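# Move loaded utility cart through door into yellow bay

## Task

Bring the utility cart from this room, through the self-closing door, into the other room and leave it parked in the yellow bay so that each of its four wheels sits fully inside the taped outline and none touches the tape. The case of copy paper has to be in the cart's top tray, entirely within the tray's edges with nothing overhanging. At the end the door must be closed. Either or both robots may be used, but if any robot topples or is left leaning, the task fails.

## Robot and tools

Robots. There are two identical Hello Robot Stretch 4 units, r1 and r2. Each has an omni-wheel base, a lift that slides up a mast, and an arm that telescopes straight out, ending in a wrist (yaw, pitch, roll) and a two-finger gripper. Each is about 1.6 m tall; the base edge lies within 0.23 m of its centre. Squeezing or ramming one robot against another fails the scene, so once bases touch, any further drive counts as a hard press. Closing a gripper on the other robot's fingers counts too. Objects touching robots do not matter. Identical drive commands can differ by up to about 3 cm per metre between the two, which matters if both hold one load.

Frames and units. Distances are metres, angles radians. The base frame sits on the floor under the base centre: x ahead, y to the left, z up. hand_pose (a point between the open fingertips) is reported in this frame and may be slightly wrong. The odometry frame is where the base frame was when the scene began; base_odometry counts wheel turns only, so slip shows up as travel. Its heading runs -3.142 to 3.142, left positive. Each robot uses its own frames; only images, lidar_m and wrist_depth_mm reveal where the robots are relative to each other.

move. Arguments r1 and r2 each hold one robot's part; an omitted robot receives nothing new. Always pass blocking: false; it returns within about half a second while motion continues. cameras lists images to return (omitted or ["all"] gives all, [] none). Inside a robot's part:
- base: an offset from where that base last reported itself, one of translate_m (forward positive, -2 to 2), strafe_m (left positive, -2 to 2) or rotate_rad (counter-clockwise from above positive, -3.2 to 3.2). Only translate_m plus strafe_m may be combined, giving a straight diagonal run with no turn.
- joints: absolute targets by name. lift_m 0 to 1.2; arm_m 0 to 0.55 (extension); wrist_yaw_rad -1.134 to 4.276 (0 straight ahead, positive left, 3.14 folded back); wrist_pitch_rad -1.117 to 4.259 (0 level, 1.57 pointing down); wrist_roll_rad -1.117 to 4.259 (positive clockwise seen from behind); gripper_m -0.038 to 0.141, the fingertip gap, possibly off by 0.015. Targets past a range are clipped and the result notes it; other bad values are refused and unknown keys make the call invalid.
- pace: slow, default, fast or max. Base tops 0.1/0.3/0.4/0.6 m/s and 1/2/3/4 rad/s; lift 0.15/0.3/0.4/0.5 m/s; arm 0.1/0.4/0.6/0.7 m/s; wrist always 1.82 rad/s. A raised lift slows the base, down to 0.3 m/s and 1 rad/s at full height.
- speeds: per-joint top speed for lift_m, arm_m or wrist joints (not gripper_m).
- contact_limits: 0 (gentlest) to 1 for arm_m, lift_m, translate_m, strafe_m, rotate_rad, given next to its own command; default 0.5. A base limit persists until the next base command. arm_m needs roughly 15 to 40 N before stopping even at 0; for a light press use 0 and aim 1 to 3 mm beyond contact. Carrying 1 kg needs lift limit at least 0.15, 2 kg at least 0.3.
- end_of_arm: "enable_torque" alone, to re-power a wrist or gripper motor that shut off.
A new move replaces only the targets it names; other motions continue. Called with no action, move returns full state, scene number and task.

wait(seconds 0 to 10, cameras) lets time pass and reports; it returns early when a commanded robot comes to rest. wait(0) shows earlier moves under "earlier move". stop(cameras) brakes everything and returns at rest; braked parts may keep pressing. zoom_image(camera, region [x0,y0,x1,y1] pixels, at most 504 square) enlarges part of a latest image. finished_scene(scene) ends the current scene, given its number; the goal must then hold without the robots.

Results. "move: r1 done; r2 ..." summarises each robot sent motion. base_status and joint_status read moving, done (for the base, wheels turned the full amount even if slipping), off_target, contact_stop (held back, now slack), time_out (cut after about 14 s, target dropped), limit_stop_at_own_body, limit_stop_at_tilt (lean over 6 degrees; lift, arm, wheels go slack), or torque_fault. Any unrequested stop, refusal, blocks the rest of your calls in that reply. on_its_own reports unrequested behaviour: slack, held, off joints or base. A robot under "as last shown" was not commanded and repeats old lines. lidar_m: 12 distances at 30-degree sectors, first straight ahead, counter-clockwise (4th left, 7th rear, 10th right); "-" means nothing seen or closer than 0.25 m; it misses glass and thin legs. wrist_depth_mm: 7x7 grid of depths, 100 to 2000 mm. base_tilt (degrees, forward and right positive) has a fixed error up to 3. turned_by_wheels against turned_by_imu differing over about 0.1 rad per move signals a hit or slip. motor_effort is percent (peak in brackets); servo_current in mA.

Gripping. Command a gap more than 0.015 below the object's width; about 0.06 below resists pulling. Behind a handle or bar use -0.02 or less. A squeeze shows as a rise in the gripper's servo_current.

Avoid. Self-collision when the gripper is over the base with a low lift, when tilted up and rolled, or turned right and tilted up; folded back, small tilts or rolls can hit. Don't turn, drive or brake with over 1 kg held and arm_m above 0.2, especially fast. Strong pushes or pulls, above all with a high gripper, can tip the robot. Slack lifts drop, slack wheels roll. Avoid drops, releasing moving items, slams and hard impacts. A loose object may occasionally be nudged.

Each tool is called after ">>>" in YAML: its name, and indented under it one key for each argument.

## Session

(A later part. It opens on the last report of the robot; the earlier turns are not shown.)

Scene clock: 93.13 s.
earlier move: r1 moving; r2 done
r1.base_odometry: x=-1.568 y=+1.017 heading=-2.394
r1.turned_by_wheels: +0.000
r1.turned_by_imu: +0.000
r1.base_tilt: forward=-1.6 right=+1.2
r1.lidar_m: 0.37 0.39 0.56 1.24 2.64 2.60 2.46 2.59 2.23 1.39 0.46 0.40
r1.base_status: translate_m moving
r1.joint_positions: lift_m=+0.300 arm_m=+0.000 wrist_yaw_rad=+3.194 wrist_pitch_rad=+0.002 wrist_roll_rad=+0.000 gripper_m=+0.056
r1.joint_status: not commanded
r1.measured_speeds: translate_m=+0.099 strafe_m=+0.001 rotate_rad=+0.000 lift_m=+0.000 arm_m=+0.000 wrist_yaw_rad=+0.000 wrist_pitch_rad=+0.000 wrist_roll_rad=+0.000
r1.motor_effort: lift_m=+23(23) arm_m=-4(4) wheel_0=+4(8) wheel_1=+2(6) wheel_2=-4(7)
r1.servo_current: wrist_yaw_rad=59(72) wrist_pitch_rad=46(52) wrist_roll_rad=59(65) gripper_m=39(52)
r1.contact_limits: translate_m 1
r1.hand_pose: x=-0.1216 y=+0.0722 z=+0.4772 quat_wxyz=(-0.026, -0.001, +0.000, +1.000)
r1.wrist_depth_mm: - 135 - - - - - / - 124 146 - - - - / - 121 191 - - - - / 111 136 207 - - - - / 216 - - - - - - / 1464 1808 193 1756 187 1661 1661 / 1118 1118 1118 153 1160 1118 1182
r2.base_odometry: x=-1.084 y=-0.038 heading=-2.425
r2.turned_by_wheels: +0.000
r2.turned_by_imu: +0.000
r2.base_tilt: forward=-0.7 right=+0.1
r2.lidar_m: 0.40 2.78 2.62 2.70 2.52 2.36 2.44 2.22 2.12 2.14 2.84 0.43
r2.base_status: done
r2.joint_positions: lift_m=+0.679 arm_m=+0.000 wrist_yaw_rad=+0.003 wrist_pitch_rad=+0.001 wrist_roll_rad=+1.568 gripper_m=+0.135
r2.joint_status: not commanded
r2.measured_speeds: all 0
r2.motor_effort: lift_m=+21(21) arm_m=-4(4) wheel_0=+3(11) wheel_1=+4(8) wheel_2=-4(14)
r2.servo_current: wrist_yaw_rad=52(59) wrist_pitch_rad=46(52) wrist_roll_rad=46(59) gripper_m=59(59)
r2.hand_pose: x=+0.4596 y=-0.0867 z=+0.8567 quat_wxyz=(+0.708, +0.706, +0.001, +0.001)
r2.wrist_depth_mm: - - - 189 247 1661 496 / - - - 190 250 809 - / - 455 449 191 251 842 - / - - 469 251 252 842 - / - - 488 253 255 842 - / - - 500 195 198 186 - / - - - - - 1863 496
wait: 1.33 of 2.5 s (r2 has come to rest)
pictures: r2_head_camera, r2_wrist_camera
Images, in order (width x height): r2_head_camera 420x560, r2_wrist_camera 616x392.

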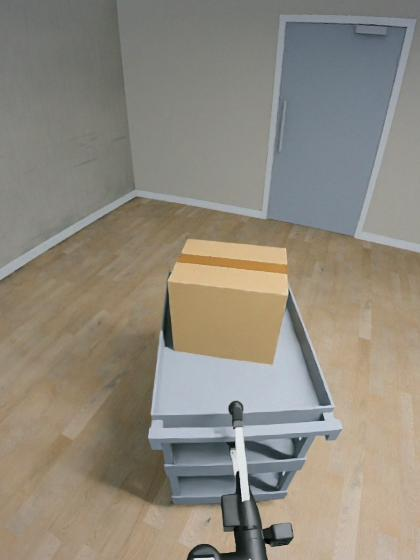

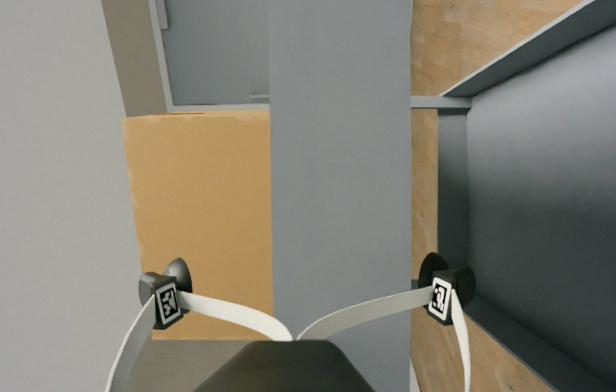

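>>> move:
  blocking: false
  r2: {"base":{"translate_m":0.015},"joints":{"lift_m":0.667},"pace":"slow"}
  cameras: []

>>> wait:
  seconds: 1
  cameras: []

>>> move:
  blocking: false
  r2: {"joints":{"gripper_m":-0.025}}
  cameras: ["r1_head_camera","r1_head_left_camera"]

>>> wait:
  seconds: 10
  cameras: ["r1_head_camera","r1_head_left_camera","r1_head_right_camera","r2_head_camera","r2_wrist_camera"]

Scene clock: 103.13 s.
earlier move: r1 done
move: r2 moving
r1.base_odometry: x=-2.166 y=+0.461 heading=-2.393
r1.turned_by_wheels: +0.001
r1.turned_by_imu: +0.002
r1.base_tilt: forward=-1.6 right=+1.3
r1.lidar_m: 0.25 0.25 0.25 0.25 0.42 3.42 3.34 0.42 0.50 1.33 2.20 2.99
r1.base_status: done
r1.joint_positions: lift_m=+0.300 arm_m=+0.000 wrist_yaw_rad=+3.197 wrist_pitch_rad=+0.002 wrist_roll_rad=+0.000 gripper_m=+0.056
r1.joint_status: not commanded
r1.measured_speeds: all 0
r1.motor_effort: lift_m=+22(22) arm_m=+4(5) wheel_0=+8(8) wheel_1=+12(12) wheel_2=-7(7)
r1.servo_current: wrist_yaw_rad=59(72) wrist_pitch_rad=46(46) wrist_roll_rad=39(65) gripper_m=33(46)
r1.contact_limits: translate_m 1
r1.hand_pose: x=-0.1219 y=+0.0715 z=+0.4773 quat_wxyz=(-0.027, -0.001, +0.000, +1.000)
r1.wrist_depth_mm: - 132 132 - - - - / - 116 133 - - - - / - 114 138 - - - - / - 134 185 - - - - / 205 - - - - - - / 219 1808 195 1756 187 1661 1618 / 218 591 1118 153 1182 1118 1205
r2.base_odometry: x=-1.093 y=-0.045 heading=-2.425
r2.turned_by_wheels: +0.000
r2.turned_by_imu: +0.001
r2.base_tilt: forward=-0.6 right=+0.1
r2.lidar_m: 0.40 0.44 2.61 2.68 2.54 2.38 2.45 2.25 2.12 2.16 2.86 0.42
r2.base_status: translate_m moving
r2.joint_positions: lift_m=+0.667 arm_m=+0.000 wrist_yaw_rad=+0.003 wrist_pitch_rad=+0.001 wrist_roll_rad=+1.568 gripper_m=+0.135
r2.joint_status: lift_m moving
r2.measured_speeds: translate_m=+0.028 strafe_m=+0.000 rotate_rad=+0.000 lift_m=-0.002 arm_m=+0.000 wrist_yaw_rad=+0.000 wrist_pitch_rad=+0.000 wrist_roll_rad=+0.000
r2.motor_effort: lift_m=+15(22) arm_m=-4(4) wheel_0=+0(8) wheel_1=+4(7) wheel_2=-7(10)
r2.servo_current: wrist_yaw_rad=52(52) wrist_pitch_rad=39(46) wrist_roll_rad=33(52) gripper_m=46(52)
r2.hand_pose: x=+0.4596 y=-0.0867 z=+0.8452 quat_wxyz=(+0.708, +0.706, +0.001, +0.001)
r2.wrist_depth_mm: - - - 236 237 1708 - / - - - 239 238 798 - / - 445 436 240 242 831 - / - 462 455 242 242 842 - / - 484 473 244 244 820 - / - - 217 184 199 185 - / - - - - - 1863 492

Scene clock: 103.70 s.
earlier move: r2 done
r1.base_odometry: x=-2.166 y=+0.461 heading=-2.393
r1.turned_by_wheels: +0.000
r1.turned_by_imu: +0.000
r1.base_tilt: forward=-1.6 right=+1.3
r1.lidar_m: 0.25 0.25 0.25 0.25 0.42 3.42 3.34 0.43 0.48 1.30 2.19 3.00
r1.base_status: done
r1.joint_positions: lift_m=+0.300 arm_m=+0.000 wrist_yaw_rad=+3.197 wrist_pitch_rad=+0.002 wrist_roll_rad=+0.000 gripper_m=+0.056
r1.joint_status: not commanded
r1.measured_speeds: all 0
r1.motor_effort: lift_m=+22(22) arm_m=+4(5) wheel_0=+7(8) wheel_1=+11(12) wheel_2=-7(7)
r1.servo_current: wrist_yaw_rad=46(72) wrist_pitch_rad=39(52) wrist_roll_rad=39(65) gripper_m=39(52)
r1.contact_limits: translate_m 1
r1.hand_pose: x=-0.1219 y=+0.0715 z=+0.4773 quat_wxyz=(-0.027, -0.001, +0.000, +1.000)
r1.wrist_depth_mm: - 133 133 - - - - / - 116 133 - - - - / - 114 138 - - - - / - 134 184 - - - - / 204 - - - - - - / 220 1808 193 1756 187 1708 1618 / 218 585 1098 153 1160 1138 1160
r2.base_odometry: x=-1.095 y=-0.048 heading=-2.425
r2.turned_by_wheels: +0.000
r2.turned_by_imu: +0.000
r2.base_tilt: forward=-0.6 right=+0.0
r2.lidar_m: 0.39 0.44 2.60 2.69 2.51 2.38 2.45 2.23 2.11 2.18 2.89 0.39
r2.base_status: done
r2.joint_positions: lift_m=+0.667 arm_m=+0.000 wrist_yaw_rad=+0.003 wrist_pitch_rad=+0.001 wrist_roll_rad=+1.568 gripper_m=+0.135
r2.joint_status: all done
r2.measured_speeds: all 0
r2.motor_effort: lift_m=+14(22) arm_m=-4(4) wheel_0=+5(8) wheel_1=+4(7) wheel_2=-6(10)
r2.servo_current: wrist_yaw_rad=59(59) wrist_pitch_rad=33(46) wrist_roll_rad=59(65) gripper_m=52(59)
r2.hand_pose: x=+0.4596 y=-0.0867 z=+0.8452 quat_wxyz=(+0.708, +0.706, +0.001, +0.001)
r2.wrist_depth_mm: - - - 233 234 1661 - / - - - 235 235 809 - / - 439 433 236 236 831 - / - 455 449 236 238 842 - / - 477 473 238 238 798 - / - - 216 180 199 186 - / - - - - - 1808 492
wait: 0.57 of 1 s (r2 has come to rest)

Scene clock: 104.20 s.
move: r2 moving
r1: as last shown
r1.base_tilt: forward=-1.5 right=+1.3
r1.lidar_m: 0.25 0.25 0.25 0.25 0.43 3.41 3.33 0.42 0.46 1.34 2.19 3.00
r1.servo_current: wrist_yaw_rad=59(59) wrist_pitch_rad=46(46) wrist_roll_rad=33(65) gripper_m=39(46)
r1.contact_limits: translate_m 1
r1.wrist_depth_mm: - 133 133 - - - - / - 116 133 - - - - / - 114 138 - - - - / - 134 185 - - - - / 205 - - - - - - / 219 1808 194 1808 187 1756 1618 / 217 585 1118 153 1138 1138 1182
r2.base_odometry: x=-1.095 y=-0.048 heading=-2.425
r2.turned_by_wheels: +0.000
r2.turned_by_imu: +0.000
r2.base_tilt: forward=-0.7 right=+0.0
r2.lidar_m: 0.41 0.45 2.61 2.68 2.56 2.38 2.44 2.26 2.10 2.18 2.87 0.42
r2.base_status: not commanded
r2.joint_positions: lift_m=+0.667 arm_m=+0.000 wrist_yaw_rad=+0.003 wrist_pitch_rad=+0.001 wrist_roll_rad=+1.568 gripper_m=+0.123
r2.joint_status: gripper_m moving
r2.measured_speeds: all 0
r2.motor_effort: lift_m=+14(14) arm_m=-4(4) wheel_0=+4(5) wheel_1=+3(4) wheel_2=-6(6)
r2.servo_current: wrist_yaw_rad=52(59) wrist_pitch_rad=39(46) wrist_roll_rad=59(59) gripper_m=104(104)
r2.hand_pose: x=+0.4596 y=-0.0867 z=+0.8452 quat_wxyz=(+0.708, +0.706, +0.001, +0.001)
r2.wrist_depth_mm: - - - 232 234 1708 - / - - - 235 235 788 - / - 439 430 236 236 831 - / - 462 449 236 237 842 - / - 480 466 239 239 809 - / - - 196 180 200 182 - / - - - - - 1708 492
Images, in order (width x height): r1_head_camera 420x560, r1_head_left_camera 420x672.

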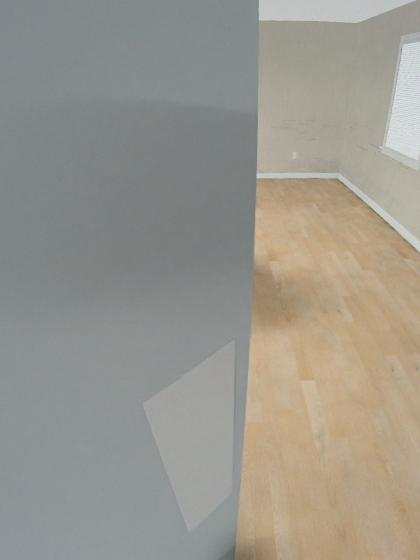

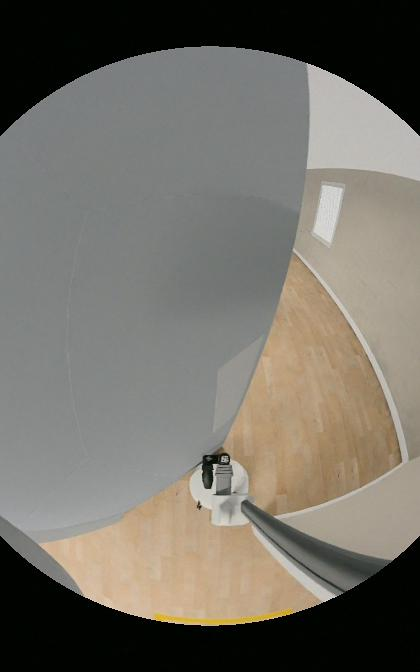

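Scene clock: 106.10 s.
earlier move: r2 done
r1.base_odometry: x=-2.166 y=+0.461 heading=-2.393
r1.turned_by_wheels: +0.000
r1.turned_by_imu: +0.000
r1.base_tilt: forward=-1.6 right=+1.3
r1.lidar_m: 0.25 0.25 0.25 0.25 0.41 3.42 3.32 0.41 0.44 1.31 2.21 3.02
r1.base_status: not commanded
r1.joint_positions: lift_m=+0.300 arm_m=+0.000 wrist_yaw_rad=+3.197 wrist_pitch_rad=+0.002 wrist_roll_rad=+0.000 gripper_m=+0.056
r1.joint_status: not commanded
r1.measured_speeds: all 0
r1.motor_effort: lift_m=+22(22) arm_m=+5(5) wheel_0=+8(8) wheel_1=+11(12) wheel_2=-7(7)
r1.servo_current: wrist_yaw_rad=59(72) wrist_pitch_rad=46(46) wrist_roll_rad=52(65) gripper_m=33(52)
r1.contact_limits: translate_m 1
r1.hand_pose: x=-0.1219 y=+0.0715 z=+0.4773 quat_wxyz=(-0.027, -0.001, +0.000, +1.000)
r1.wrist_depth_mm: - 133 133 - - - - / - 116 133 - - - - / - 114 138 - - - - / - 134 184 - - - - / 204 - - - - - - / 219 1756 193 1756 188 1708 1661 / 217 585 1138 153 1182 1138 1182
r2.base_odometry: x=-1.096 y=-0.048 heading=-2.425
r2.turned_by_wheels: +0.000
r2.turned_by_imu: +0.000
r2.base_tilt: forward=-0.6 right=+0.1
r2.lidar_m: 0.38 0.42 2.61 2.67 2.53 2.37 2.45 2.23 2.09 2.18 2.88 0.44
r2.base_status: not commanded
r2.joint_positions: lift_m=+0.667 arm_m=+0.000 wrist_yaw_rad=+0.001 wrist_pitch_rad=-0.001 wrist_roll_rad=+1.569 gripper_m=-0.023
r2.joint_status: all done
r2.measured_speeds: all 0
r2.motor_effort: lift_m=+16(16) arm_m=-4(5) wheel_0=-1(5) wheel_1=+1(4) wheel_2=+1(6)
r2.servo_current: wrist_yaw_rad=59(59) wrist_pitch_rad=33(46) wrist_roll_rad=59(65) gripper_m=117(312)
r2.hand_pose: x=+0.4594 y=-0.0872 z=+0.8456 quat_wxyz=(+0.708, +0.706, +0.000, +0.001)
r2.wrist_depth_mm: - - - 224 224 1808 530 / - - - 225 225 809 - / - 436 430 228 229 820 - / - 455 449 229 229 820 - / - - 473 173 232 842 - / - - 185 174 181 - - / - - - - 234 1863 488
wait: 1.90 of 10 s (r2 has come to rest)
Images, in order (width x height): r1_head_camera 420x560, r1_head_left_camera 420x672, r1_head_right_camera 420x672, r2_head_camera 420x560, r2_wrist_camera 616x392.

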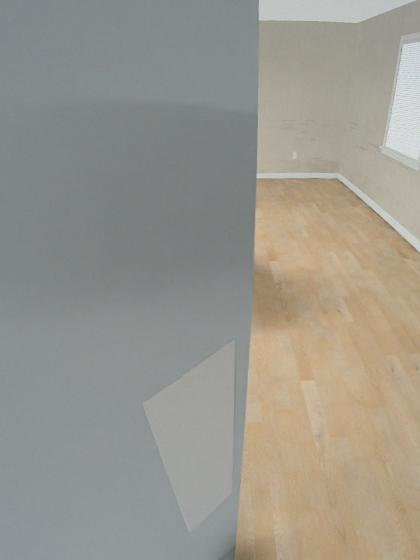

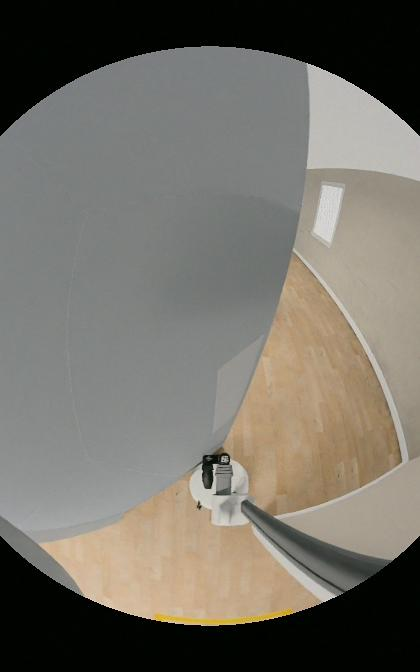

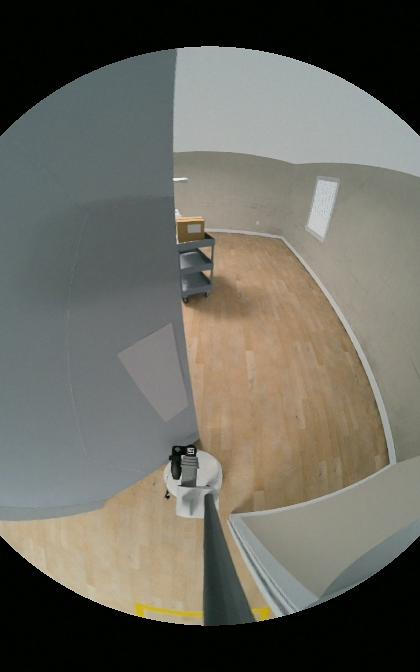

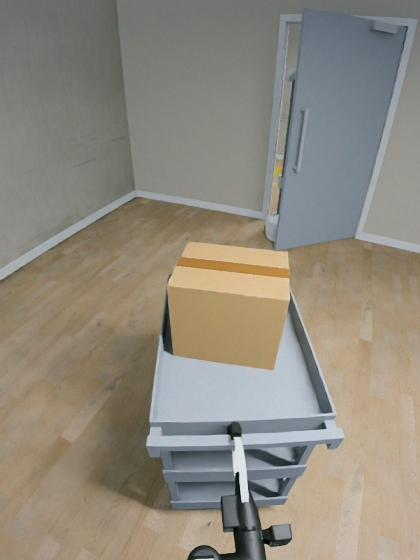

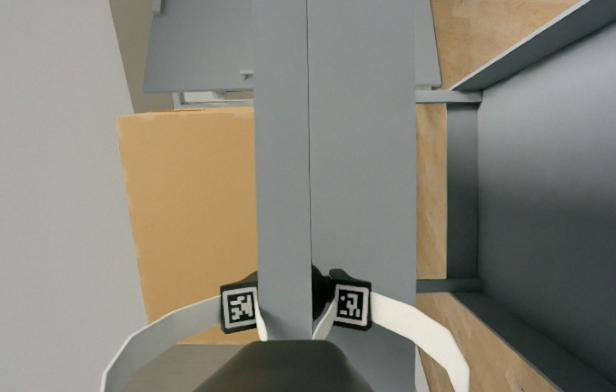

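>>> move:
  blocking: false
  r1: {"base":{"translate_m":0.28,"strafe_m":0.55},"contact_limits":{"translate_m":1.0},"pace":"slow"}
  r2: {"base":{"translate_m":0.04,"strafe_m":0.209},"contact_limits":{"translate_m":1.0},"pace":"slow"}
  cameras: []

>>> wait:
  seconds: 5
  cameras: []

>>> move:
  blocking: false
  r2: {"base":{"rotate_rad":-0.1745},"contact_limits":{"rotate_rad":1.0},"pace":"slow"}
  cameras: []

>>> wait:
  seconds: 1.2
  cameras: ["r1_head_right_camera","r2_head_camera","r1_head_camera"]

Scene clock: 116.67 s.
move: r1 moving; r2 moving
r1.base_odometry: x=-2.163 y=+0.449 heading=-2.393
r1.turned_by_wheels: -0.001
r1.turned_by_imu: -0.001
r1.base_tilt: forward=-1.6 right=+1.2
r1.lidar_m: 0.25 0.25 0.25 0.25 0.43 3.41 3.32 0.42 0.47 1.35 2.20 3.02
r1.base_status: translate_m moving; strafe_m moving
r1.joint_positions: lift_m=+0.300 arm_m=+0.000 wrist_yaw_rad=+3.197 wrist_pitch_rad=+0.002 wrist_roll_rad=+0.000 gripper_m=+0.056
r1.joint_status: not commanded
r1.measured_speeds: translate_m=+0.022 strafe_m=+0.043 rotate_rad=+0.000 lift_m=+0.000 arm_m=+0.000 wrist_yaw_rad=+0.000 wrist_pitch_rad=+0.000 wrist_roll_rad=+0.000
r1.motor_effort: lift_m=+22(22) arm_m=+4(5) wheel_0=-10(11) wheel_1=+15(17) wheel_2=-10(10)
r1.servo_current: wrist_yaw_rad=72(72) wrist_pitch_rad=39(46) wrist_roll_rad=46(65) gripper_m=39(46)
r1.contact_limits: translate_m 1
r1.hand_pose: x=-0.1219 y=+0.0715 z=+0.4773 quat_wxyz=(-0.027, -0.001, +0.000, +1.000)
r1.wrist_depth_mm: - 133 132 - - - - / - 116 133 - - - - / - 114 138 - - - - / - 134 186 - - - - / 205 - - - - - - / 220 1808 193 1756 187 1708 1661 / 218 1060 1138 153 1160 1118 1182
r2.base_odometry: x=-1.089 y=-0.059 heading=-2.426
r2.turned_by_wheels: -0.001
r2.turned_by_imu: -0.001
r2.base_tilt: forward=-0.7 right=+0.1
r2.lidar_m: 0.39 0.44 2.61 2.65 2.52 2.38 2.46 2.27 2.12 2.18 2.86 0.44
r2.base_status: translate_m moving; strafe_m moving
r2.joint_positions: lift_m=+0.667 arm_m=+0.000 wrist_yaw_rad=+0.000 wrist_pitch_rad=-0.001 wrist_roll_rad=+1.569 gripper_m=-0.024
r2.joint_status: not commanded
r2.measured_speeds: translate_m=+0.009 strafe_m=+0.050 rotate_rad=-0.004 lift_m=+0.000 arm_m=+0.000 wrist_yaw_rad=-0.022 wrist_pitch_rad=+0.000 wrist_roll_rad=+0.001
r2.motor_effort: lift_m=+16(16) arm_m=-3(4) wheel_0=-9(12) wheel_1=+7(7) wheel_2=-5(5)
r2.servo_current: wrist_yaw_rad=52(59) wrist_pitch_rad=39(46) wrist_roll_rad=46(65) gripper_m=111(124)
r2.contact_limits: translate_m 1
r2.hand_pose: x=+0.4593 y=-0.0875 z=+0.8456 quat_wxyz=(+0.708, +0.706, +0.000, +0.000)
r2.wrist_depth_mm: - - - 226 227 1756 512 / - - - 229 228 1756 - / - 442 433 229 229 820 - / - 459 452 231 230 820 - / - - 469 172 232 831 - / - - 185 174 181 - - / - - - - - 1808 -

Scene clock: 119.53 s.
earlier move: r1 moving; r2 done
r1.base_odometry: x=-2.088 y=+0.185 heading=-2.393
r1.turned_by_wheels: +0.000
r1.turned_by_imu: +0.002
r1.base_tilt: forward=-1.6 right=+1.3
r1.lidar_m: 0.35 0.25 - 0.25 0.25 0.56 3.47 0.73 0.71 1.82 2.47 3.35
r1.base_status: translate_m moving; strafe_m moving
r1.joint_positions: lift_m=+0.300 arm_m=+0.000 wrist_yaw_rad=+3.196 wrist_pitch_rad=+0.002 wrist_roll_rad=+0.000 gripper_m=+0.056
r1.joint_status: not commanded
r1.measured_speeds: translate_m=+0.046 strafe_m=+0.090 rotate_rad=+0.002 lift_m=+0.000 arm_m=+0.000 wrist_yaw_rad=+0.000 wrist_pitch_rad=+0.000 wrist_roll_rad=+0.000
r1.motor_effort: lift_m=+22(22) arm_m=+4(5) wheel_0=-13(18) wheel_1=+10(17) wheel_2=-5(11)
r1.servo_current: wrist_yaw_rad=39(78) wrist_pitch_rad=39(46) wrist_roll_rad=52(72) gripper_m=46(46)
r1.contact_limits: translate_m 1
r1.hand_pose: x=-0.1219 y=+0.0715 z=+0.4773 quat_wxyz=(-0.027, -0.001, +0.000, +1.000)
r1.wrist_depth_mm: - 133 132 - - - 647 / - 116 133 - - - 654 / - 114 138 - - - 676 / - 134 185 - - - 668 / 204 - - - - - 668 / 213 1756 193 1708 188 1661 676 / 217 1118 1118 154 1160 1118 676
r2.base_odometry: x=-0.989 y=-0.231 heading=-2.426
r2.turned_by_wheels: +0.000
r2.turned_by_imu: +0.000
r2.base_tilt: forward=-0.7 right=+0.1
r2.lidar_m: 0.41 2.58 2.41 2.47 2.48 2.32 2.41 2.47 2.32 2.38 0.48 0.38
r2.base_status: done
r2.joint_positions: lift_m=+0.667 arm_m=+0.000 wrist_yaw_rad=-0.007 wrist_pitch_rad=-0.001 wrist_roll_rad=+1.569 gripper_m=-0.024
r2.joint_status: not commanded
r2.measured_speeds: all 0
r2.motor_effort: lift_m=+16(16) arm_m=-4(4) wheel_0=-4(17) wheel_1=+6(8) wheel_2=-10(14)
r2.servo_current: wrist_yaw_rad=52(72) wrist_pitch_rad=46(46) wrist_roll_rad=46(65) gripper_m=91(124)
r2.contact_limits: translate_m 1
r2.hand_pose: x=+0.4587 y=-0.0895 z=+0.8456 quat_wxyz=(+0.708, +0.706, -0.003, -0.002)
r2.wrist_depth_mm: - - 421 184 186 - - / - 392 387 140 194 750 - / - 433 415 146 204 798 - / - 480 462 155 213 - - / - - 508 163 224 1983 - / - - 183 172 181 1708 512 / - - - - - 1983 1229
wait: 2.87 of 5 s (r2 has come to rest)

Scene clock: 120.03 s.
earlier move: r1 moving
move: r2 moving
r1.base_odometry: x=-2.074 y=+0.137 heading=-2.393
r1.turned_by_wheels: +0.001
r1.turned_by_imu: +0.001
r1.base_tilt: forward=-1.6 right=+1.3
r1.lidar_m: 0.36 0.25 - 0.25 0.25 0.48 3.48 0.82 0.75 1.91 2.53 3.42
r1.base_status: translate_m moving; strafe_m moving
r1.joint_positions: lift_m=+0.300 arm_m=+0.000 wrist_yaw_rad=+3.196 wrist_pitch_rad=+0.002 wrist_roll_rad=+0.000 gripper_m=+0.056
r1.joint_status: not commanded
r1.measured_speeds: translate_m=+0.045 strafe_m=+0.089 rotate_rad=+0.001 lift_m=+0.000 arm_m=+0.000 wrist_yaw_rad=+0.000 wrist_pitch_rad=+0.000 wrist_roll_rad=+0.000
r1.motor_effort: lift_m=+22(22) arm_m=+4(5) wheel_0=-8(13) wheel_1=+14(15) wheel_2=-7(8)
r1.servo_current: wrist_yaw_rad=59(59) wrist_pitch_rad=46(52) wrist_roll_rad=59(59) gripper_m=46(46)
r1.contact_limits: translate_m 1
r1.hand_pose: x=-0.1219 y=+0.0715 z=+0.4773 quat_wxyz=(-0.027, -0.001, +0.000, +1.000)
r1.wrist_depth_mm: - 132 133 - - - 462 / - 116 132 - - - 413 / - 114 138 - - - 424 / - 134 185 - - - 492 / 204 - - - - - 430 / 213 1808 194 1708 187 1661 500 / 216 1118 1138 153 1160 1138 500
r2.base_odometry: x=-0.988 y=-0.231 heading=-2.543
r2.turned_by_wheels: -0.117
r2.turned_by_imu: -0.113
r2.base_tilt: forward=-0.7 right=+0.1
r2.lidar_m: 0.39 0.46 2.38 2.38 2.57 2.32 2.34 2.58 2.31 2.30 2.90 0.41
r2.base_status: rotate_rad moving
r2.joint_positions: lift_m=+0.667 arm_m=+0.000 wrist_yaw_rad=+0.007 wrist_pitch_rad=-0.001 wrist_roll_rad=+1.569 gripper_m=-0.024
r2.joint_status: not commanded
r2.measured_speeds: translate_m=+0.002 strafe_m=+0.000 rotate_rad=-0.357 lift_m=+0.000 arm_m=+0.000 wrist_yaw_rad=+0.000 wrist_pitch_rad=+0.000 wrist_roll_rad=+0.000
r2.motor_effort: lift_m=+16(16) arm_m=-4(4) wheel_0=+15(15) wheel_1=+8(10) wheel_2=+9(10)
r2.servo_current: wrist_yaw_rad=59(59) wrist_pitch_rad=46(46) wrist_roll_rad=59(59) gripper_m=85(98)
r2.contact_limits: rotate_rad 1
r2.hand_pose: x=+0.4599 y=-0.0853 z=+0.8456 quat_wxyz=(+0.708, +0.706, +0.002, +0.003)
r2.wrist_depth_mm: - - - 146 199 732 - / - 462 402 204 204 759 - / - 430 424 154 212 798 - / - 466 452 160 220 820 - / - - 488 167 226 - - / - - 183 172 181 1808 521 / - - - - - 1661 469

Scene clock: 120.67 s.
earlier move: r1 moving; r2 done
r1.base_odometry: x=-2.057 y=+0.076 heading=-2.393
r1.turned_by_wheels: +0.000
r1.turned_by_imu: +0.001
r1.base_tilt: forward=-1.6 right=+1.2
r1.lidar_m: 0.43 0.25 0.25 - 0.25 0.42 3.52 0.89 0.80 2.00 2.58 3.49
r1.base_status: translate_m moving; strafe_m moving
r1.joint_positions: lift_m=+0.300 arm_m=+0.000 wrist_yaw_rad=+3.196 wrist_pitch_rad=+0.002 wrist_roll_rad=+0.000 gripper_m=+0.056
r1.joint_status: not commanded
r1.measured_speeds: translate_m=+0.046 strafe_m=+0.088 rotate_rad=+0.002 lift_m=+0.000 arm_m=+0.000 wrist_yaw_rad=+0.000 wrist_pitch_rad=+0.000 wrist_roll_rad=+0.000
r1.motor_effort: lift_m=+22(22) arm_m=+5(5) wheel_0=-8(13) wheel_1=+15(18) wheel_2=-6(9)
r1.servo_current: wrist_yaw_rad=65(65) wrist_pitch_rad=39(52) wrist_roll_rad=46(65) gripper_m=33(46)
r1.contact_limits: translate_m 1
r1.hand_pose: x=-0.1219 y=+0.0715 z=+0.4773 quat_wxyz=(-0.027, -0.001, +0.000, +1.000)
r1.wrist_depth_mm: - 132 132 - - - 315 / - 116 132 - - - 293 / - 114 138 - - - 325 / - 134 185 - - - 329 / 205 - - - - - 298 / 213 1808 194 1808 188 603 332 / 217 1098 1098 153 1182 500 330
r2.base_odometry: x=-0.989 y=-0.231 heading=-2.599
r2.turned_by_wheels: -0.056
r2.turned_by_imu: -0.055
r2.base_tilt: forward=-0.6 right=+0.1
r2.lidar_m: 0.39 0.43 2.42 2.41 2.68 2.33 2.33 2.69 2.31 2.32 2.74 0.43
r2.base_status: done
r2.joint_positions: lift_m=+0.667 arm_m=+0.000 wrist_yaw_rad=+0.003 wrist_pitch_rad=-0.001 wrist_roll_rad=+1.569 gripper_m=-0.024
r2.joint_status: not commanded
r2.measured_speeds: all 0
r2.motor_effort: lift_m=+16(16) arm_m=-4(4) wheel_0=+5(15) wheel_1=+4(10) wheel_2=+7(10)
r2.servo_current: wrist_yaw_rad=59(59) wrist_pitch_rad=39(46) wrist_roll_rad=46(59) gripper_m=91(98)
r2.contact_limits: rotate_rad 1
r2.hand_pose: x=+0.4596 y=-0.0866 z=+0.8456 quat_wxyz=(+0.708, +0.706, +0.001, +0.001)
r2.wrist_depth_mm: - - - 160 215 1756 - / - - - 163 218 778 - / - 433 427 221 223 798 - / - 462 452 167 225 820 - / - - 473 170 229 842 - / - - 184 173 180 - - / - - - - 236 1708 492
wait: 0.63 of 1.2 s (r2 has come to rest)
pictures: r1_head_camera, r1_head_right_camera, r2_head_camera
Images, in order (width x height): r1_head_camera 420x560, r1_head_right_camera 420x672, r2_head_camera 420x560.

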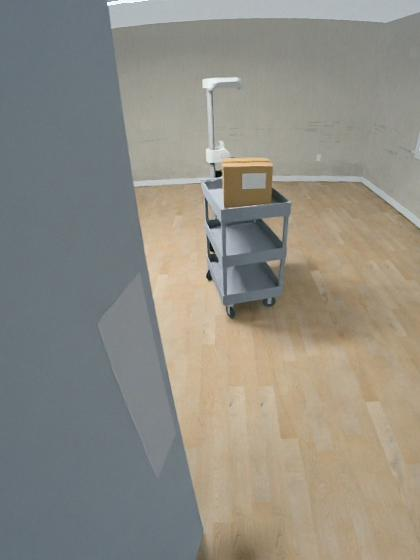

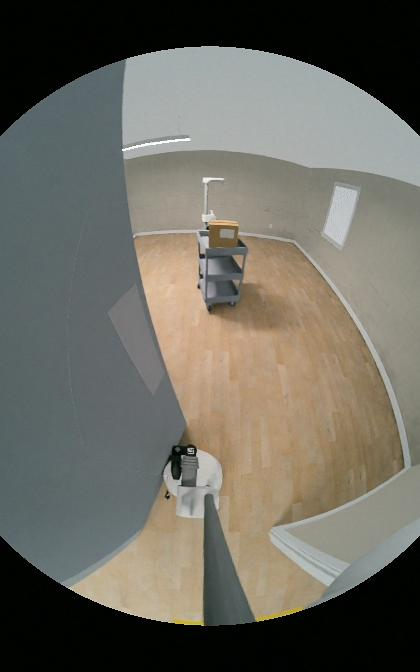

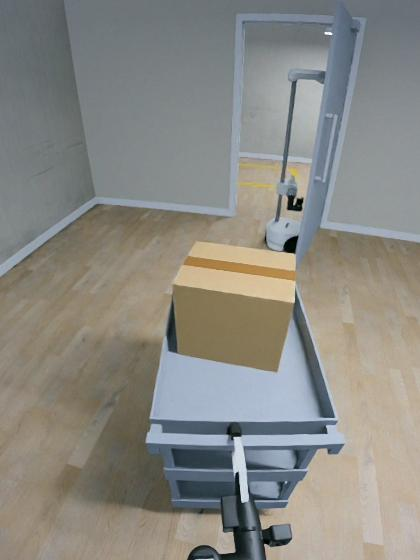

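>>> move:
  blocking: false
  r2: {"base":{"translate_m":0.04,"strafe_m":0.209},"contact_limits":{"translate_m":1.0},"pace":"slow"}
  cameras: []

>>> wait:
  seconds: 5
  cameras: []

>>> wait:
  seconds: 2
  cameras: []

>>> move:
  blocking: false
  r2: {"base":{"rotate_rad":-0.1745},"contact_limits":{"rotate_rad":1.0},"pace":"slow"}
  cameras: []

>>> wait:
  seconds: 1.2
  cameras: ["r1_head_right_camera","r2_head_camera","r1_head_camera"]

Scene clock: 131.23 s.
earlier move: r1 done
move: r2 moving
r1.base_odometry: x=-1.997 y=-0.132 heading=-2.393
r1.turned_by_wheels: +0.000
r1.turned_by_imu: +0.002
r1.base_tilt: forward=-1.6 right=+1.3
r1.lidar_m: 1.75 0.29 0.25 - 0.25 0.25 0.61 3.72 1.03 2.42 2.77 1.87
r1.base_status: done
r1.joint_positions: lift_m=+0.300 arm_m=+0.000 wrist_yaw_rad=+3.196 wrist_pitch_rad=+0.002 wrist_roll_rad=+0.000 gripper_m=+0.056
r1.joint_status: not commanded
r1.measured_speeds: all 0
r1.motor_effort: lift_m=+22(22) arm_m=+4(5) wheel_0=-8(8) wheel_1=+10(10) wheel_2=-3(3)
r1.servo_current: wrist_yaw_rad=52(65) wrist_pitch_rad=39(46) wrist_roll_rad=46(72) gripper_m=39(52)
r1.contact_limits: translate_m 1
r1.hand_pose: x=-0.1219 y=+0.0715 z=+0.4773 quat_wxyz=(-0.027, -0.001, +0.000, +1.000)
r1.wrist_depth_mm: - 133 133 - 442 256 190 / - 116 133 - 445 260 191 / - 114 138 - 449 281 193 / - 134 185 - 459 265 194 / 204 - - - 459 265 195 / 213 1756 194 1808 187 267 195 / 216 1118 1118 153 462 233 194
r2.base_odometry: x=-0.984 y=-0.243 heading=-2.600
r2.turned_by_wheels: -0.001
r2.turned_by_imu: +0.000
r2.base_tilt: forward=-0.7 right=+0.1
r2.lidar_m: 0.40 2.75 2.38 2.38 2.69 2.33 2.33 2.67 2.33 2.34 2.76 0.44
r2.base_status: translate_m moving; strafe_m moving
r2.joint_positions: lift_m=+0.667 arm_m=+0.000 wrist_yaw_rad=+0.000 wrist_pitch_rad=-0.001 wrist_roll_rad=+1.569 gripper_m=-0.024
r2.joint_status: not commanded
r2.measured_speeds: translate_m=+0.009 strafe_m=+0.051 rotate_rad=+0.000 lift_m=+0.000 arm_m=+0.000 wrist_yaw_rad=-0.016 wrist_pitch_rad=+0.000 wrist_roll_rad=+0.000
r2.motor_effort: lift_m=+16(16) arm_m=-4(4) wheel_0=-12(12) wheel_1=+8(9) wheel_2=-6(7)
r2.servo_current: wrist_yaw_rad=59(59) wrist_pitch_rad=46(46) wrist_roll_rad=46(52) gripper_m=85(98)
r2.contact_limits: translate_m 1
r2.hand_pose: x=+0.4593 y=-0.0874 z=+0.8456 quat_wxyz=(+0.708, +0.706, +0.000, +0.000)
r2.wrist_depth_mm: - - - 217 218 1756 - / - - - 220 220 778 - / - 433 427 223 224 798 - / - 459 445 225 226 820 - / - - 473 170 229 831 - / - - 184 173 180 - - / - - - - 235 1808 496

Scene clock: 134.10 s.
earlier move: r2 done
r1.base_odometry: x=-1.997 y=-0.132 heading=-2.393
r1.turned_by_wheels: +0.000
r1.turned_by_imu: +0.000
r1.base_tilt: forward=-1.6 right=+1.2
r1.lidar_m: 1.80 0.32 0.25 - 0.25 0.27 0.64 3.73 1.05 2.42 2.76 1.83
r1.base_status: done
r1.joint_positions: lift_m=+0.300 arm_m=+0.000 wrist_yaw_rad=+3.196 wrist_pitch_rad=+0.002 wrist_roll_rad=+0.000 gripper_m=+0.056
r1.joint_status: not commanded
r1.measured_speeds: all 0
r1.motor_effort: lift_m=+22(22) arm_m=+5(5) wheel_0=-8(8) wheel_1=+10(10) wheel_2=-3(3)
r1.servo_current: wrist_yaw_rad=46(72) wrist_pitch_rad=46(52) wrist_roll_rad=39(72) gripper_m=39(52)
r1.contact_limits: translate_m 1
r1.hand_pose: x=-0.1219 y=+0.0715 z=+0.4773 quat_wxyz=(-0.027, -0.001, +0.000, +1.000)
r1.wrist_depth_mm: - 133 132 - 436 257 189 / - 116 132 - 442 259 191 / - 114 138 - 445 282 193 / - 134 185 - 455 265 195 / 205 - - - 459 265 195 / 213 1863 193 1756 187 267 195 / 218 1138 1118 153 469 233 195
r2.base_odometry: x=-0.915 y=-0.431 heading=-2.600
r2.turned_by_wheels: +0.000
r2.turned_by_imu: +0.000
r2.base_tilt: forward=-0.7 right=+0.1
r2.lidar_m: 0.42 2.56 2.20 2.19 2.62 2.29 2.31 2.77 2.53 2.53 0.42 0.39
r2.base_status: done
r2.joint_positions: lift_m=+0.667 arm_m=+0.000 wrist_yaw_rad=-0.007 wrist_pitch_rad=-0.001 wrist_roll_rad=+1.569 gripper_m=-0.024
r2.joint_status: not commanded
r2.measured_speeds: all 0
r2.motor_effort: lift_m=+16(16) arm_m=+4(4) wheel_0=-4(12) wheel_1=+4(9) wheel_2=-11(14)
r2.servo_current: wrist_yaw_rad=46(65) wrist_pitch_rad=39(46) wrist_roll_rad=52(59) gripper_m=78(98)
r2.contact_limits: translate_m 1
r2.hand_pose: x=+0.4587 y=-0.0894 z=+0.8456 quat_wxyz=(+0.708, +0.706, -0.003, -0.002)
r2.wrist_depth_mm: - 442 368 179 180 715 - / - 389 384 133 190 - - / - 433 415 142 200 788 - / - 484 466 208 211 - - / - - 517 161 224 1983 - / - - 184 171 181 1661 492 / - - - - - 1921 1229
wait: 2.87 of 5 s (r2 has come to rest)

Scene clock: 136.10 s.
r1.base_odometry: x=-1.997 y=-0.132 heading=-2.393
r1.turned_by_wheels: +0.000
r1.turned_by_imu: +0.000
r1.base_tilt: forward=-1.6 right=+1.2
r1.lidar_m: 1.80 0.29 0.25 - 0.25 0.25 0.60 3.72 1.02 2.42 2.75 1.84
r1.base_status: done
r1.joint_positions: lift_m=+0.300 arm_m=+0.000 wrist_yaw_rad=+3.196 wrist_pitch_rad=+0.002 wrist_roll_rad=+0.000 gripper_m=+0.056
r1.joint_status: not commanded
r1.measured_speeds: all 0
r1.motor_effort: lift_m=+22(22) arm_m=+4(5) wheel_0=-8(8) wheel_1=+10(10) wheel_2=-3(3)
r1.servo_current: wrist_yaw_rad=33(72) wrist_pitch_rad=46(52) wrist_roll_rad=39(72) gripper_m=39(52)
r1.contact_limits: translate_m 1
r1.hand_pose: x=-0.1219 y=+0.0715 z=+0.4773 quat_wxyz=(-0.027, -0.001, +0.000, +1.000)
r1.wrist_depth_mm: - 133 133 - 439 257 189 / - 116 133 - 445 260 191 / - 114 138 - 449 279 193 / - 134 184 - 455 266 195 / 205 - - - 462 266 195 / 213 1863 193 1756 187 266 196 / 216 1118 1118 153 466 232 196
r2.base_odometry: x=-0.915 y=-0.431 heading=-2.600
r2.turned_by_wheels: +0.000
r2.turned_by_imu: +0.000
r2.base_tilt: forward=-0.7 right=+0.1
r2.lidar_m: 0.41 2.52 2.23 2.19 2.65 2.31 2.31 2.74 2.51 2.53 0.43 0.40
r2.base_status: done
r2.joint_positions: lift_m=+0.667 arm_m=+0.000 wrist_yaw_rad=-0.007 wrist_pitch_rad=-0.001 wrist_roll_rad=+1.569 gripper_m=-0.024
r2.joint_status: not commanded
r2.measured_speeds: all 0
r2.motor_effort: lift_m=+16(16) arm_m=+4(4) wheel_0=-4(12) wheel_1=+4(9) wheel_2=-11(14)
r2.servo_current: wrist_yaw_rad=52(65) wrist_pitch_rad=39(46) wrist_roll_rad=46(59) gripper_m=85(98)
r2.contact_limits: translate_m 1
r2.hand_pose: x=+0.4587 y=-0.0894 z=+0.8456 quat_wxyz=(+0.708, +0.706, -0.003, -0.002)
r2.wrist_depth_mm: - 449 368 179 180 715 - / - 387 384 133 190 - - / - 433 415 142 200 788 - / - 484 466 208 211 - - / - - 508 160 224 1983 - / - - 184 171 181 1661 484 / - - - - - - 1229
wait: 2.00 s; at rest by 0.27 s

Scene clock: 136.60 s.
move: r2 moving
r1: as last shown
r1.base_tilt: forward=-1.6 right=+1.3
r1.lidar_m: 1.79 0.28 0.25 - 0.25 0.27 0.60 3.71 1.03 2.42 2.78 1.82
r1.servo_current: wrist_yaw_rad=52(59) wrist_pitch_rad=46(52) wrist_roll_rad=59(72) gripper_m=39(46)
r1.contact_limits: translate_m 1
r1.wrist_depth_mm: - 133 132 - 439 257 190 / - 116 133 - 449 260 191 / - 114 138 - 452 281 193 / - 134 185 - 459 265 195 / 206 - - - 455 266 195 / 213 1808 194 1708 187 266 195 / 217 1118 1098 153 466 233 195
r2.base_odometry: x=-0.915 y=-0.431 heading=-2.716
r2.turned_by_wheels: -0.117
r2.turned_by_imu: -0.113
r2.base_tilt: forward=-0.7 right=+0.0
r2.lidar_m: 0.43 0.48 2.23 2.17 2.45 2.32 2.29 2.55 2.57 2.51 2.82 0.40
r2.base_status: rotate_rad moving
r2.joint_positions: lift_m=+0.667 arm_m=+0.000 wrist_yaw_rad=+0.008 wrist_pitch_rad=-0.001 wrist_roll_rad=+1.569 gripper_m=-0.024
r2.joint_status: not commanded
r2.measured_speeds: translate_m=+0.002 strafe_m=-0.001 rotate_rad=-0.356 lift_m=+0.000 arm_m=+0.000 wrist_yaw_rad=+0.000 wrist_pitch_rad=+0.000 wrist_roll_rad=+0.000
r2.motor_effort: lift_m=+16(16) arm_m=+4(4) wheel_0=+14(18) wheel_1=+8(10) wheel_2=+7(9)
r2.servo_current: wrist_yaw_rad=52(65) wrist_pitch_rad=39(46) wrist_roll_rad=59(59) gripper_m=85(91)
r2.contact_limits: rotate_rad 1
r2.hand_pose: x=+0.4599 y=-0.0852 z=+0.8456 quat_wxyz=(+0.708, +0.706, +0.002, +0.003)
r2.wrist_depth_mm: - - - 140 194 723 - / - 404 399 146 200 750 - / - 430 418 151 208 798 - / - 469 455 158 216 820 - / - - 492 164 225 - - / - - 183 171 180 1808 508 / - - - - - 1756 1229

Scene clock: 137.23 s.
earlier move: r2 done
r1.base_odometry: x=-1.997 y=-0.132 heading=-2.393
r1.turned_by_wheels: +0.000
r1.turned_by_imu: +0.000
r1.base_tilt: forward=-1.6 right=+1.2
r1.lidar_m: 1.77 0.30 0.25 - 0.25 0.28 0.62 3.73 1.02 2.43 2.78 1.86
r1.base_status: not commanded
r1.joint_positions: lift_m=+0.300 arm_m=+0.000 wrist_yaw_rad=+3.196 wrist_pitch_rad=+0.002 wrist_roll_rad=+0.000 gripper_m=+0.056
r1.joint_status: not commanded
r1.measured_speeds: all 0
r1.motor_effort: lift_m=+22(22) arm_m=+5(5) wheel_0=-8(8) wheel_1=+10(10) wheel_2=-3(3)
r1.servo_current: wrist_yaw_rad=46(59) wrist_pitch_rad=39(52) wrist_roll_rad=39(72) gripper_m=46(46)
r1.contact_limits: translate_m 1
r1.hand_pose: x=-0.1219 y=+0.0715 z=+0.4773 quat_wxyz=(-0.027, -0.001, +0.000, +1.000)
r1.wrist_depth_mm: - 133 133 - 439 257 189 / - 116 132 - 445 259 191 / - 114 138 - 449 282 193 / - 134 185 - 452 266 195 / 205 - - - 459 266 195 / 214 1808 194 1756 187 266 196 / 217 1098 1098 154 462 232 195
r2.base_odometry: x=-0.915 y=-0.431 heading=-2.773
r2.turned_by_wheels: -0.057
r2.turned_by_imu: -0.055
r2.base_tilt: forward=-0.6 right=+0.1
r2.lidar_m: 0.39 0.45 2.24 2.21 2.38 2.34 2.30 2.52 2.57 2.51 2.74 0.41
r2.base_status: done
r2.joint_positions: lift_m=+0.667 arm_m=+0.000 wrist_yaw_rad=+0.003 wrist_pitch_rad=-0.001 wrist_roll_rad=+1.569 gripper_m=-0.024
r2.joint_status: not commanded
r2.measured_speeds: all 0
r2.motor_effort: lift_m=+16(16) arm_m=+2(4) wheel_0=+4(18) wheel_1=+5(10) wheel_2=+6(9)
r2.servo_current: wrist_yaw_rad=39(65) wrist_pitch_rad=39(46) wrist_roll_rad=39(59) gripper_m=85(91)
r2.contact_limits: rotate_rad 1
r2.hand_pose: x=+0.4595 y=-0.0866 z=+0.8456 quat_wxyz=(+0.708, +0.706, +0.001, +0.001)
r2.wrist_depth_mm: - - - 211 212 1756 - / - - - 215 215 778 - / - 433 424 218 220 798 - / - 462 449 166 224 809 - / - - 477 169 228 - - / - - 184 173 180 - - / - - - - - 1808 480
wait: 0.63 of 1.2 s (r2 has come to rest)
pictures: r1_head_camera, r1_head_right_camera, r2_head_camera
Images, in order (width x height): r1_head_camera 420x560, r1_head_right_camera 420x672, r2_head_camera 420x560.

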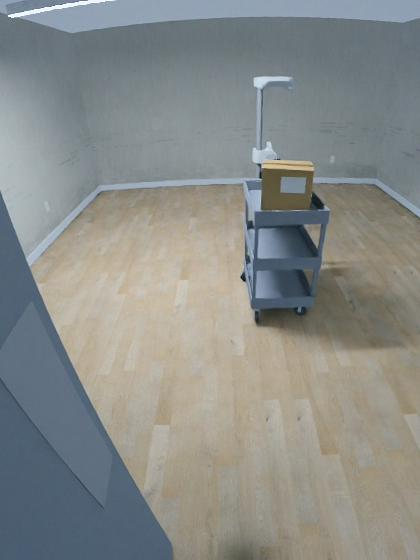

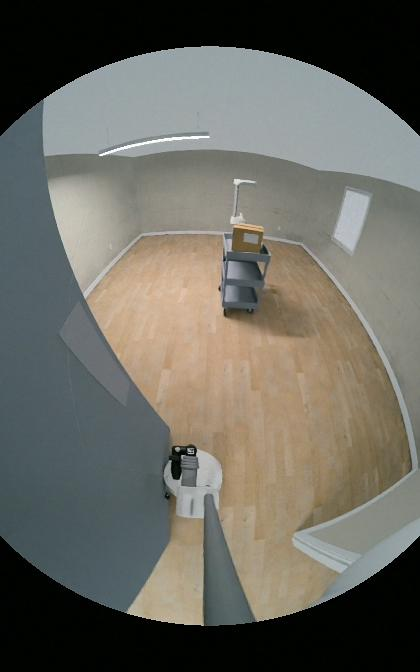

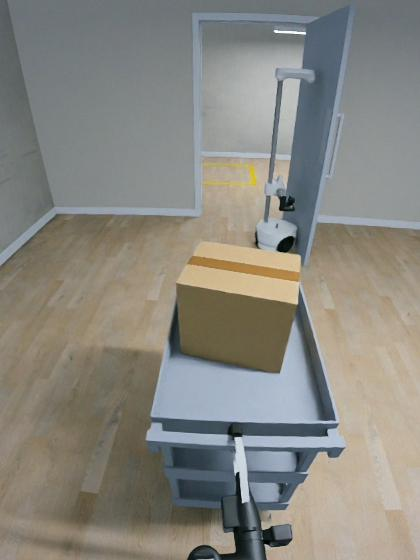

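>>> move:
  blocking: false
  r1: {"base":{"strafe_m":0.15},"contact_limits":{"strafe_m":0.8},"pace":"slow"}
  r2: {"base":{"translate_m":0.03,"strafe_m":0.14},"contact_limits":{"translate_m":1.0},"pace":"slow"}
  cameras: []

>>> wait:
  seconds: 2.5
  cameras: []

>>> wait:
  seconds: 1
  cameras: []

>>> move:
  blocking: false
  r2: {"base":{"rotate_rad":-0.115},"contact_limits":{"rotate_rad":1.0},"pace":"slow"}
  cameras: []

>>> wait:
  seconds: 1.2
  cameras: []

>>> move:
  blocking: false
  r2: {"base":{"translate_m":0.5},"contact_limits":{"translate_m":1.0},"pace":"slow"}
  cameras: ["r2_head_camera","r1_head_right_camera"]

>>> wait:
  seconds: 6
  cameras: ["r2_head_camera","r1_head_camera"]

Scene clock: 152.53 s.
move: r1 moving; r2 moving
r1.base_odometry: x=-1.987 y=-0.142 heading=-2.393
r1.turned_by_wheels: +0.000
r1.turned_by_imu: +0.000
r1.base_tilt: forward=-1.6 right=+1.2
r1.lidar_m: 1.78 0.32 0.25 - 0.25 0.26 0.61 3.73 1.05 2.44 2.80 1.86
r1.base_status: strafe_m moving
r1.joint_positions: lift_m=+0.300 arm_m=+0.000 wrist_yaw_rad=+3.196 wrist_pitch_rad=+0.002 wrist_roll_rad=+0.000 gripper_m=+0.056
r1.joint_status: not commanded
r1.measured_speeds: translate_m=+0.000 strafe_m=+0.055 rotate_rad=-0.001 lift_m=+0.000 arm_m=+0.000 wrist_yaw_rad=+0.000 wrist_pitch_rad=+0.000 wrist_roll_rad=+0.000
r1.motor_effort: lift_m=+22(22) arm_m=+5(5) wheel_0=-11(14) wheel_1=+14(15) wheel_2=+0(2)
r1.servo_current: wrist_yaw_rad=59(65) wrist_pitch_rad=46(52) wrist_roll_rad=46(59) gripper_m=46(46)
r1.contact_limits: strafe_m 0.8
r1.hand_pose: x=-0.1219 y=+0.0715 z=+0.4773 quat_wxyz=(-0.027, -0.001, +0.000, +1.000)
r1.wrist_depth_mm: - 133 133 - 413 250 187 / - 116 132 - 466 255 189 / - 114 138 - 477 257 190 / - 134 185 - 480 259 192 / 204 - - - 433 259 192 / 213 1756 194 1808 188 259 193 / 217 1118 1138 153 397 215 192
r2.base_odometry: x=-0.913 y=-0.444 heading=-2.774
r2.turned_by_wheels: -0.001
r2.turned_by_imu: +0.000
r2.base_tilt: forward=-0.7 right=+0.1
r2.lidar_m: 0.36 0.47 2.23 2.19 2.33 2.33 2.31 2.50 2.58 2.55 2.74 0.43
r2.base_status: translate_m moving; strafe_m moving
r2.joint_positions: lift_m=+0.667 arm_m=+0.000 wrist_yaw_rad=-0.001 wrist_pitch_rad=-0.001 wrist_roll_rad=+1.569 gripper_m=-0.024
r2.joint_status: not commanded
r2.measured_speeds: translate_m=+0.009 strafe_m=+0.049 rotate_rad=+0.001 lift_m=+0.000 arm_m=+0.000 wrist_yaw_rad=-0.012 wrist_pitch_rad=+0.000 wrist_roll_rad=+0.000
r2.motor_effort: lift_m=+16(16) arm_m=-3(4) wheel_0=-11(12) wheel_1=+6(8) wheel_2=-7(7)
r2.servo_current: wrist_yaw_rad=46(52) wrist_pitch_rad=46(46) wrist_roll_rad=39(59) gripper_m=85(91)
r2.contact_limits: translate_m 1
r2.hand_pose: x=+0.4592 y=-0.0878 z=+0.8456 quat_wxyz=(+0.708, +0.706, -0.001, +0.000)
r2.wrist_depth_mm: - - - 213 213 1756 - / - - - 216 218 778 - / - 430 427 220 221 809 - / - 462 452 167 224 820 - / - - 473 170 229 - - / - - 184 173 179 - - / - - - - - 1808 484

Scene clock: 154.70 s.
earlier move: r1 contact_stop; r2 done
r1.base_odometry: x=-1.939 y=-0.194 heading=-2.389
r1.turned_by_wheels: +0.003
r1.turned_by_imu: -0.011
r1.base_tilt: forward=-1.6 right=+1.3
r1.lidar_m: 1.82 0.32 0.25 - 0.25 0.25 0.51 3.72 1.06 2.32 2.84 1.84
r1.base_status: strafe_m contact_stop
r1.joint_positions: lift_m=+0.300 arm_m=+0.000 wrist_yaw_rad=+3.196 wrist_pitch_rad=+0.002 wrist_roll_rad=+0.000 gripper_m=+0.056
r1.joint_status: not commanded
r1.measured_speeds: translate_m=+0.001 strafe_m=-0.018 rotate_rad=-0.004 lift_m=+0.000 arm_m=+0.000 wrist_yaw_rad=+0.000 wrist_pitch_rad=+0.000 wrist_roll_rad=+0.000
r1.on_its_own: the wheels are slack since a contact_stop
r1.motor_effort: lift_m=+22(22) arm_m=+4(5) wheel_0=+1(33) wheel_1=+2(34) wheel_2=+0(9)
r1.servo_current: wrist_yaw_rad=59(72) wrist_pitch_rad=46(52) wrist_roll_rad=59(65) gripper_m=46(46)
r1.contact_limits: strafe_m 0.8
r1.hand_pose: x=-0.1218 y=+0.0716 z=+0.4774 quat_wxyz=(-0.027, -0.001, +0.000, +1.000)
r1.wrist_depth_mm: - 133 133 - 379 231 179 / - 118 133 - 387 236 180 / - 115 145 - 392 236 182 / 107 134 195 - 399 238 184 / 208 - - - 402 240 185 / 222 1808 193 1756 191 239 185 / 220 1118 1118 153 368 215 185
r2.base_odometry: x=-0.892 y=-0.572 heading=-2.774
r2.turned_by_wheels: +0.000
r2.turned_by_imu: +0.000
r2.base_tilt: forward=-0.7 right=+0.0
r2.lidar_m: 0.40 2.67 2.09 2.05 2.25 2.36 2.31 2.53 2.66 2.67 2.90 0.41
r2.base_status: done
r2.joint_positions: lift_m=+0.667 arm_m=+0.000 wrist_yaw_rad=-0.006 wrist_pitch_rad=-0.001 wrist_roll_rad=+1.569 gripper_m=-0.024
r2.joint_status: not commanded
r2.measured_speeds: all 0
r2.motor_effort: lift_m=+16(16) arm_m=+4(4) wheel_0=-2(13) wheel_1=+4(9) wheel_2=-11(15)
r2.servo_current: wrist_yaw_rad=46(65) wrist_pitch_rad=46(46) wrist_roll_rad=52(65) gripper_m=85(91)
r2.contact_limits: translate_m 1
r2.hand_pose: x=+0.4587 y=-0.0893 z=+0.8456 quat_wxyz=(+0.708, +0.706, -0.003, -0.002)
r2.wrist_depth_mm: - - - 137 190 - - / - 397 389 195 198 741 - / - 430 415 149 205 788 - / - 473 455 156 215 - - / - - 500 164 224 - - / - - 184 172 181 1661 488 / - - - - - 1808 1255
wait: 2.17 of 2.5 s (r2 has come to rest)

not run: a stop that you did not command came earlier in this reply.

not run: a stop that you did not command came earlier in this reply.

not run: a stop that you did not command came earlier in this reply.

not run: a stop that you did not command came earlier in this reply.

not run: a stop that you did not command came earlier in this reply.


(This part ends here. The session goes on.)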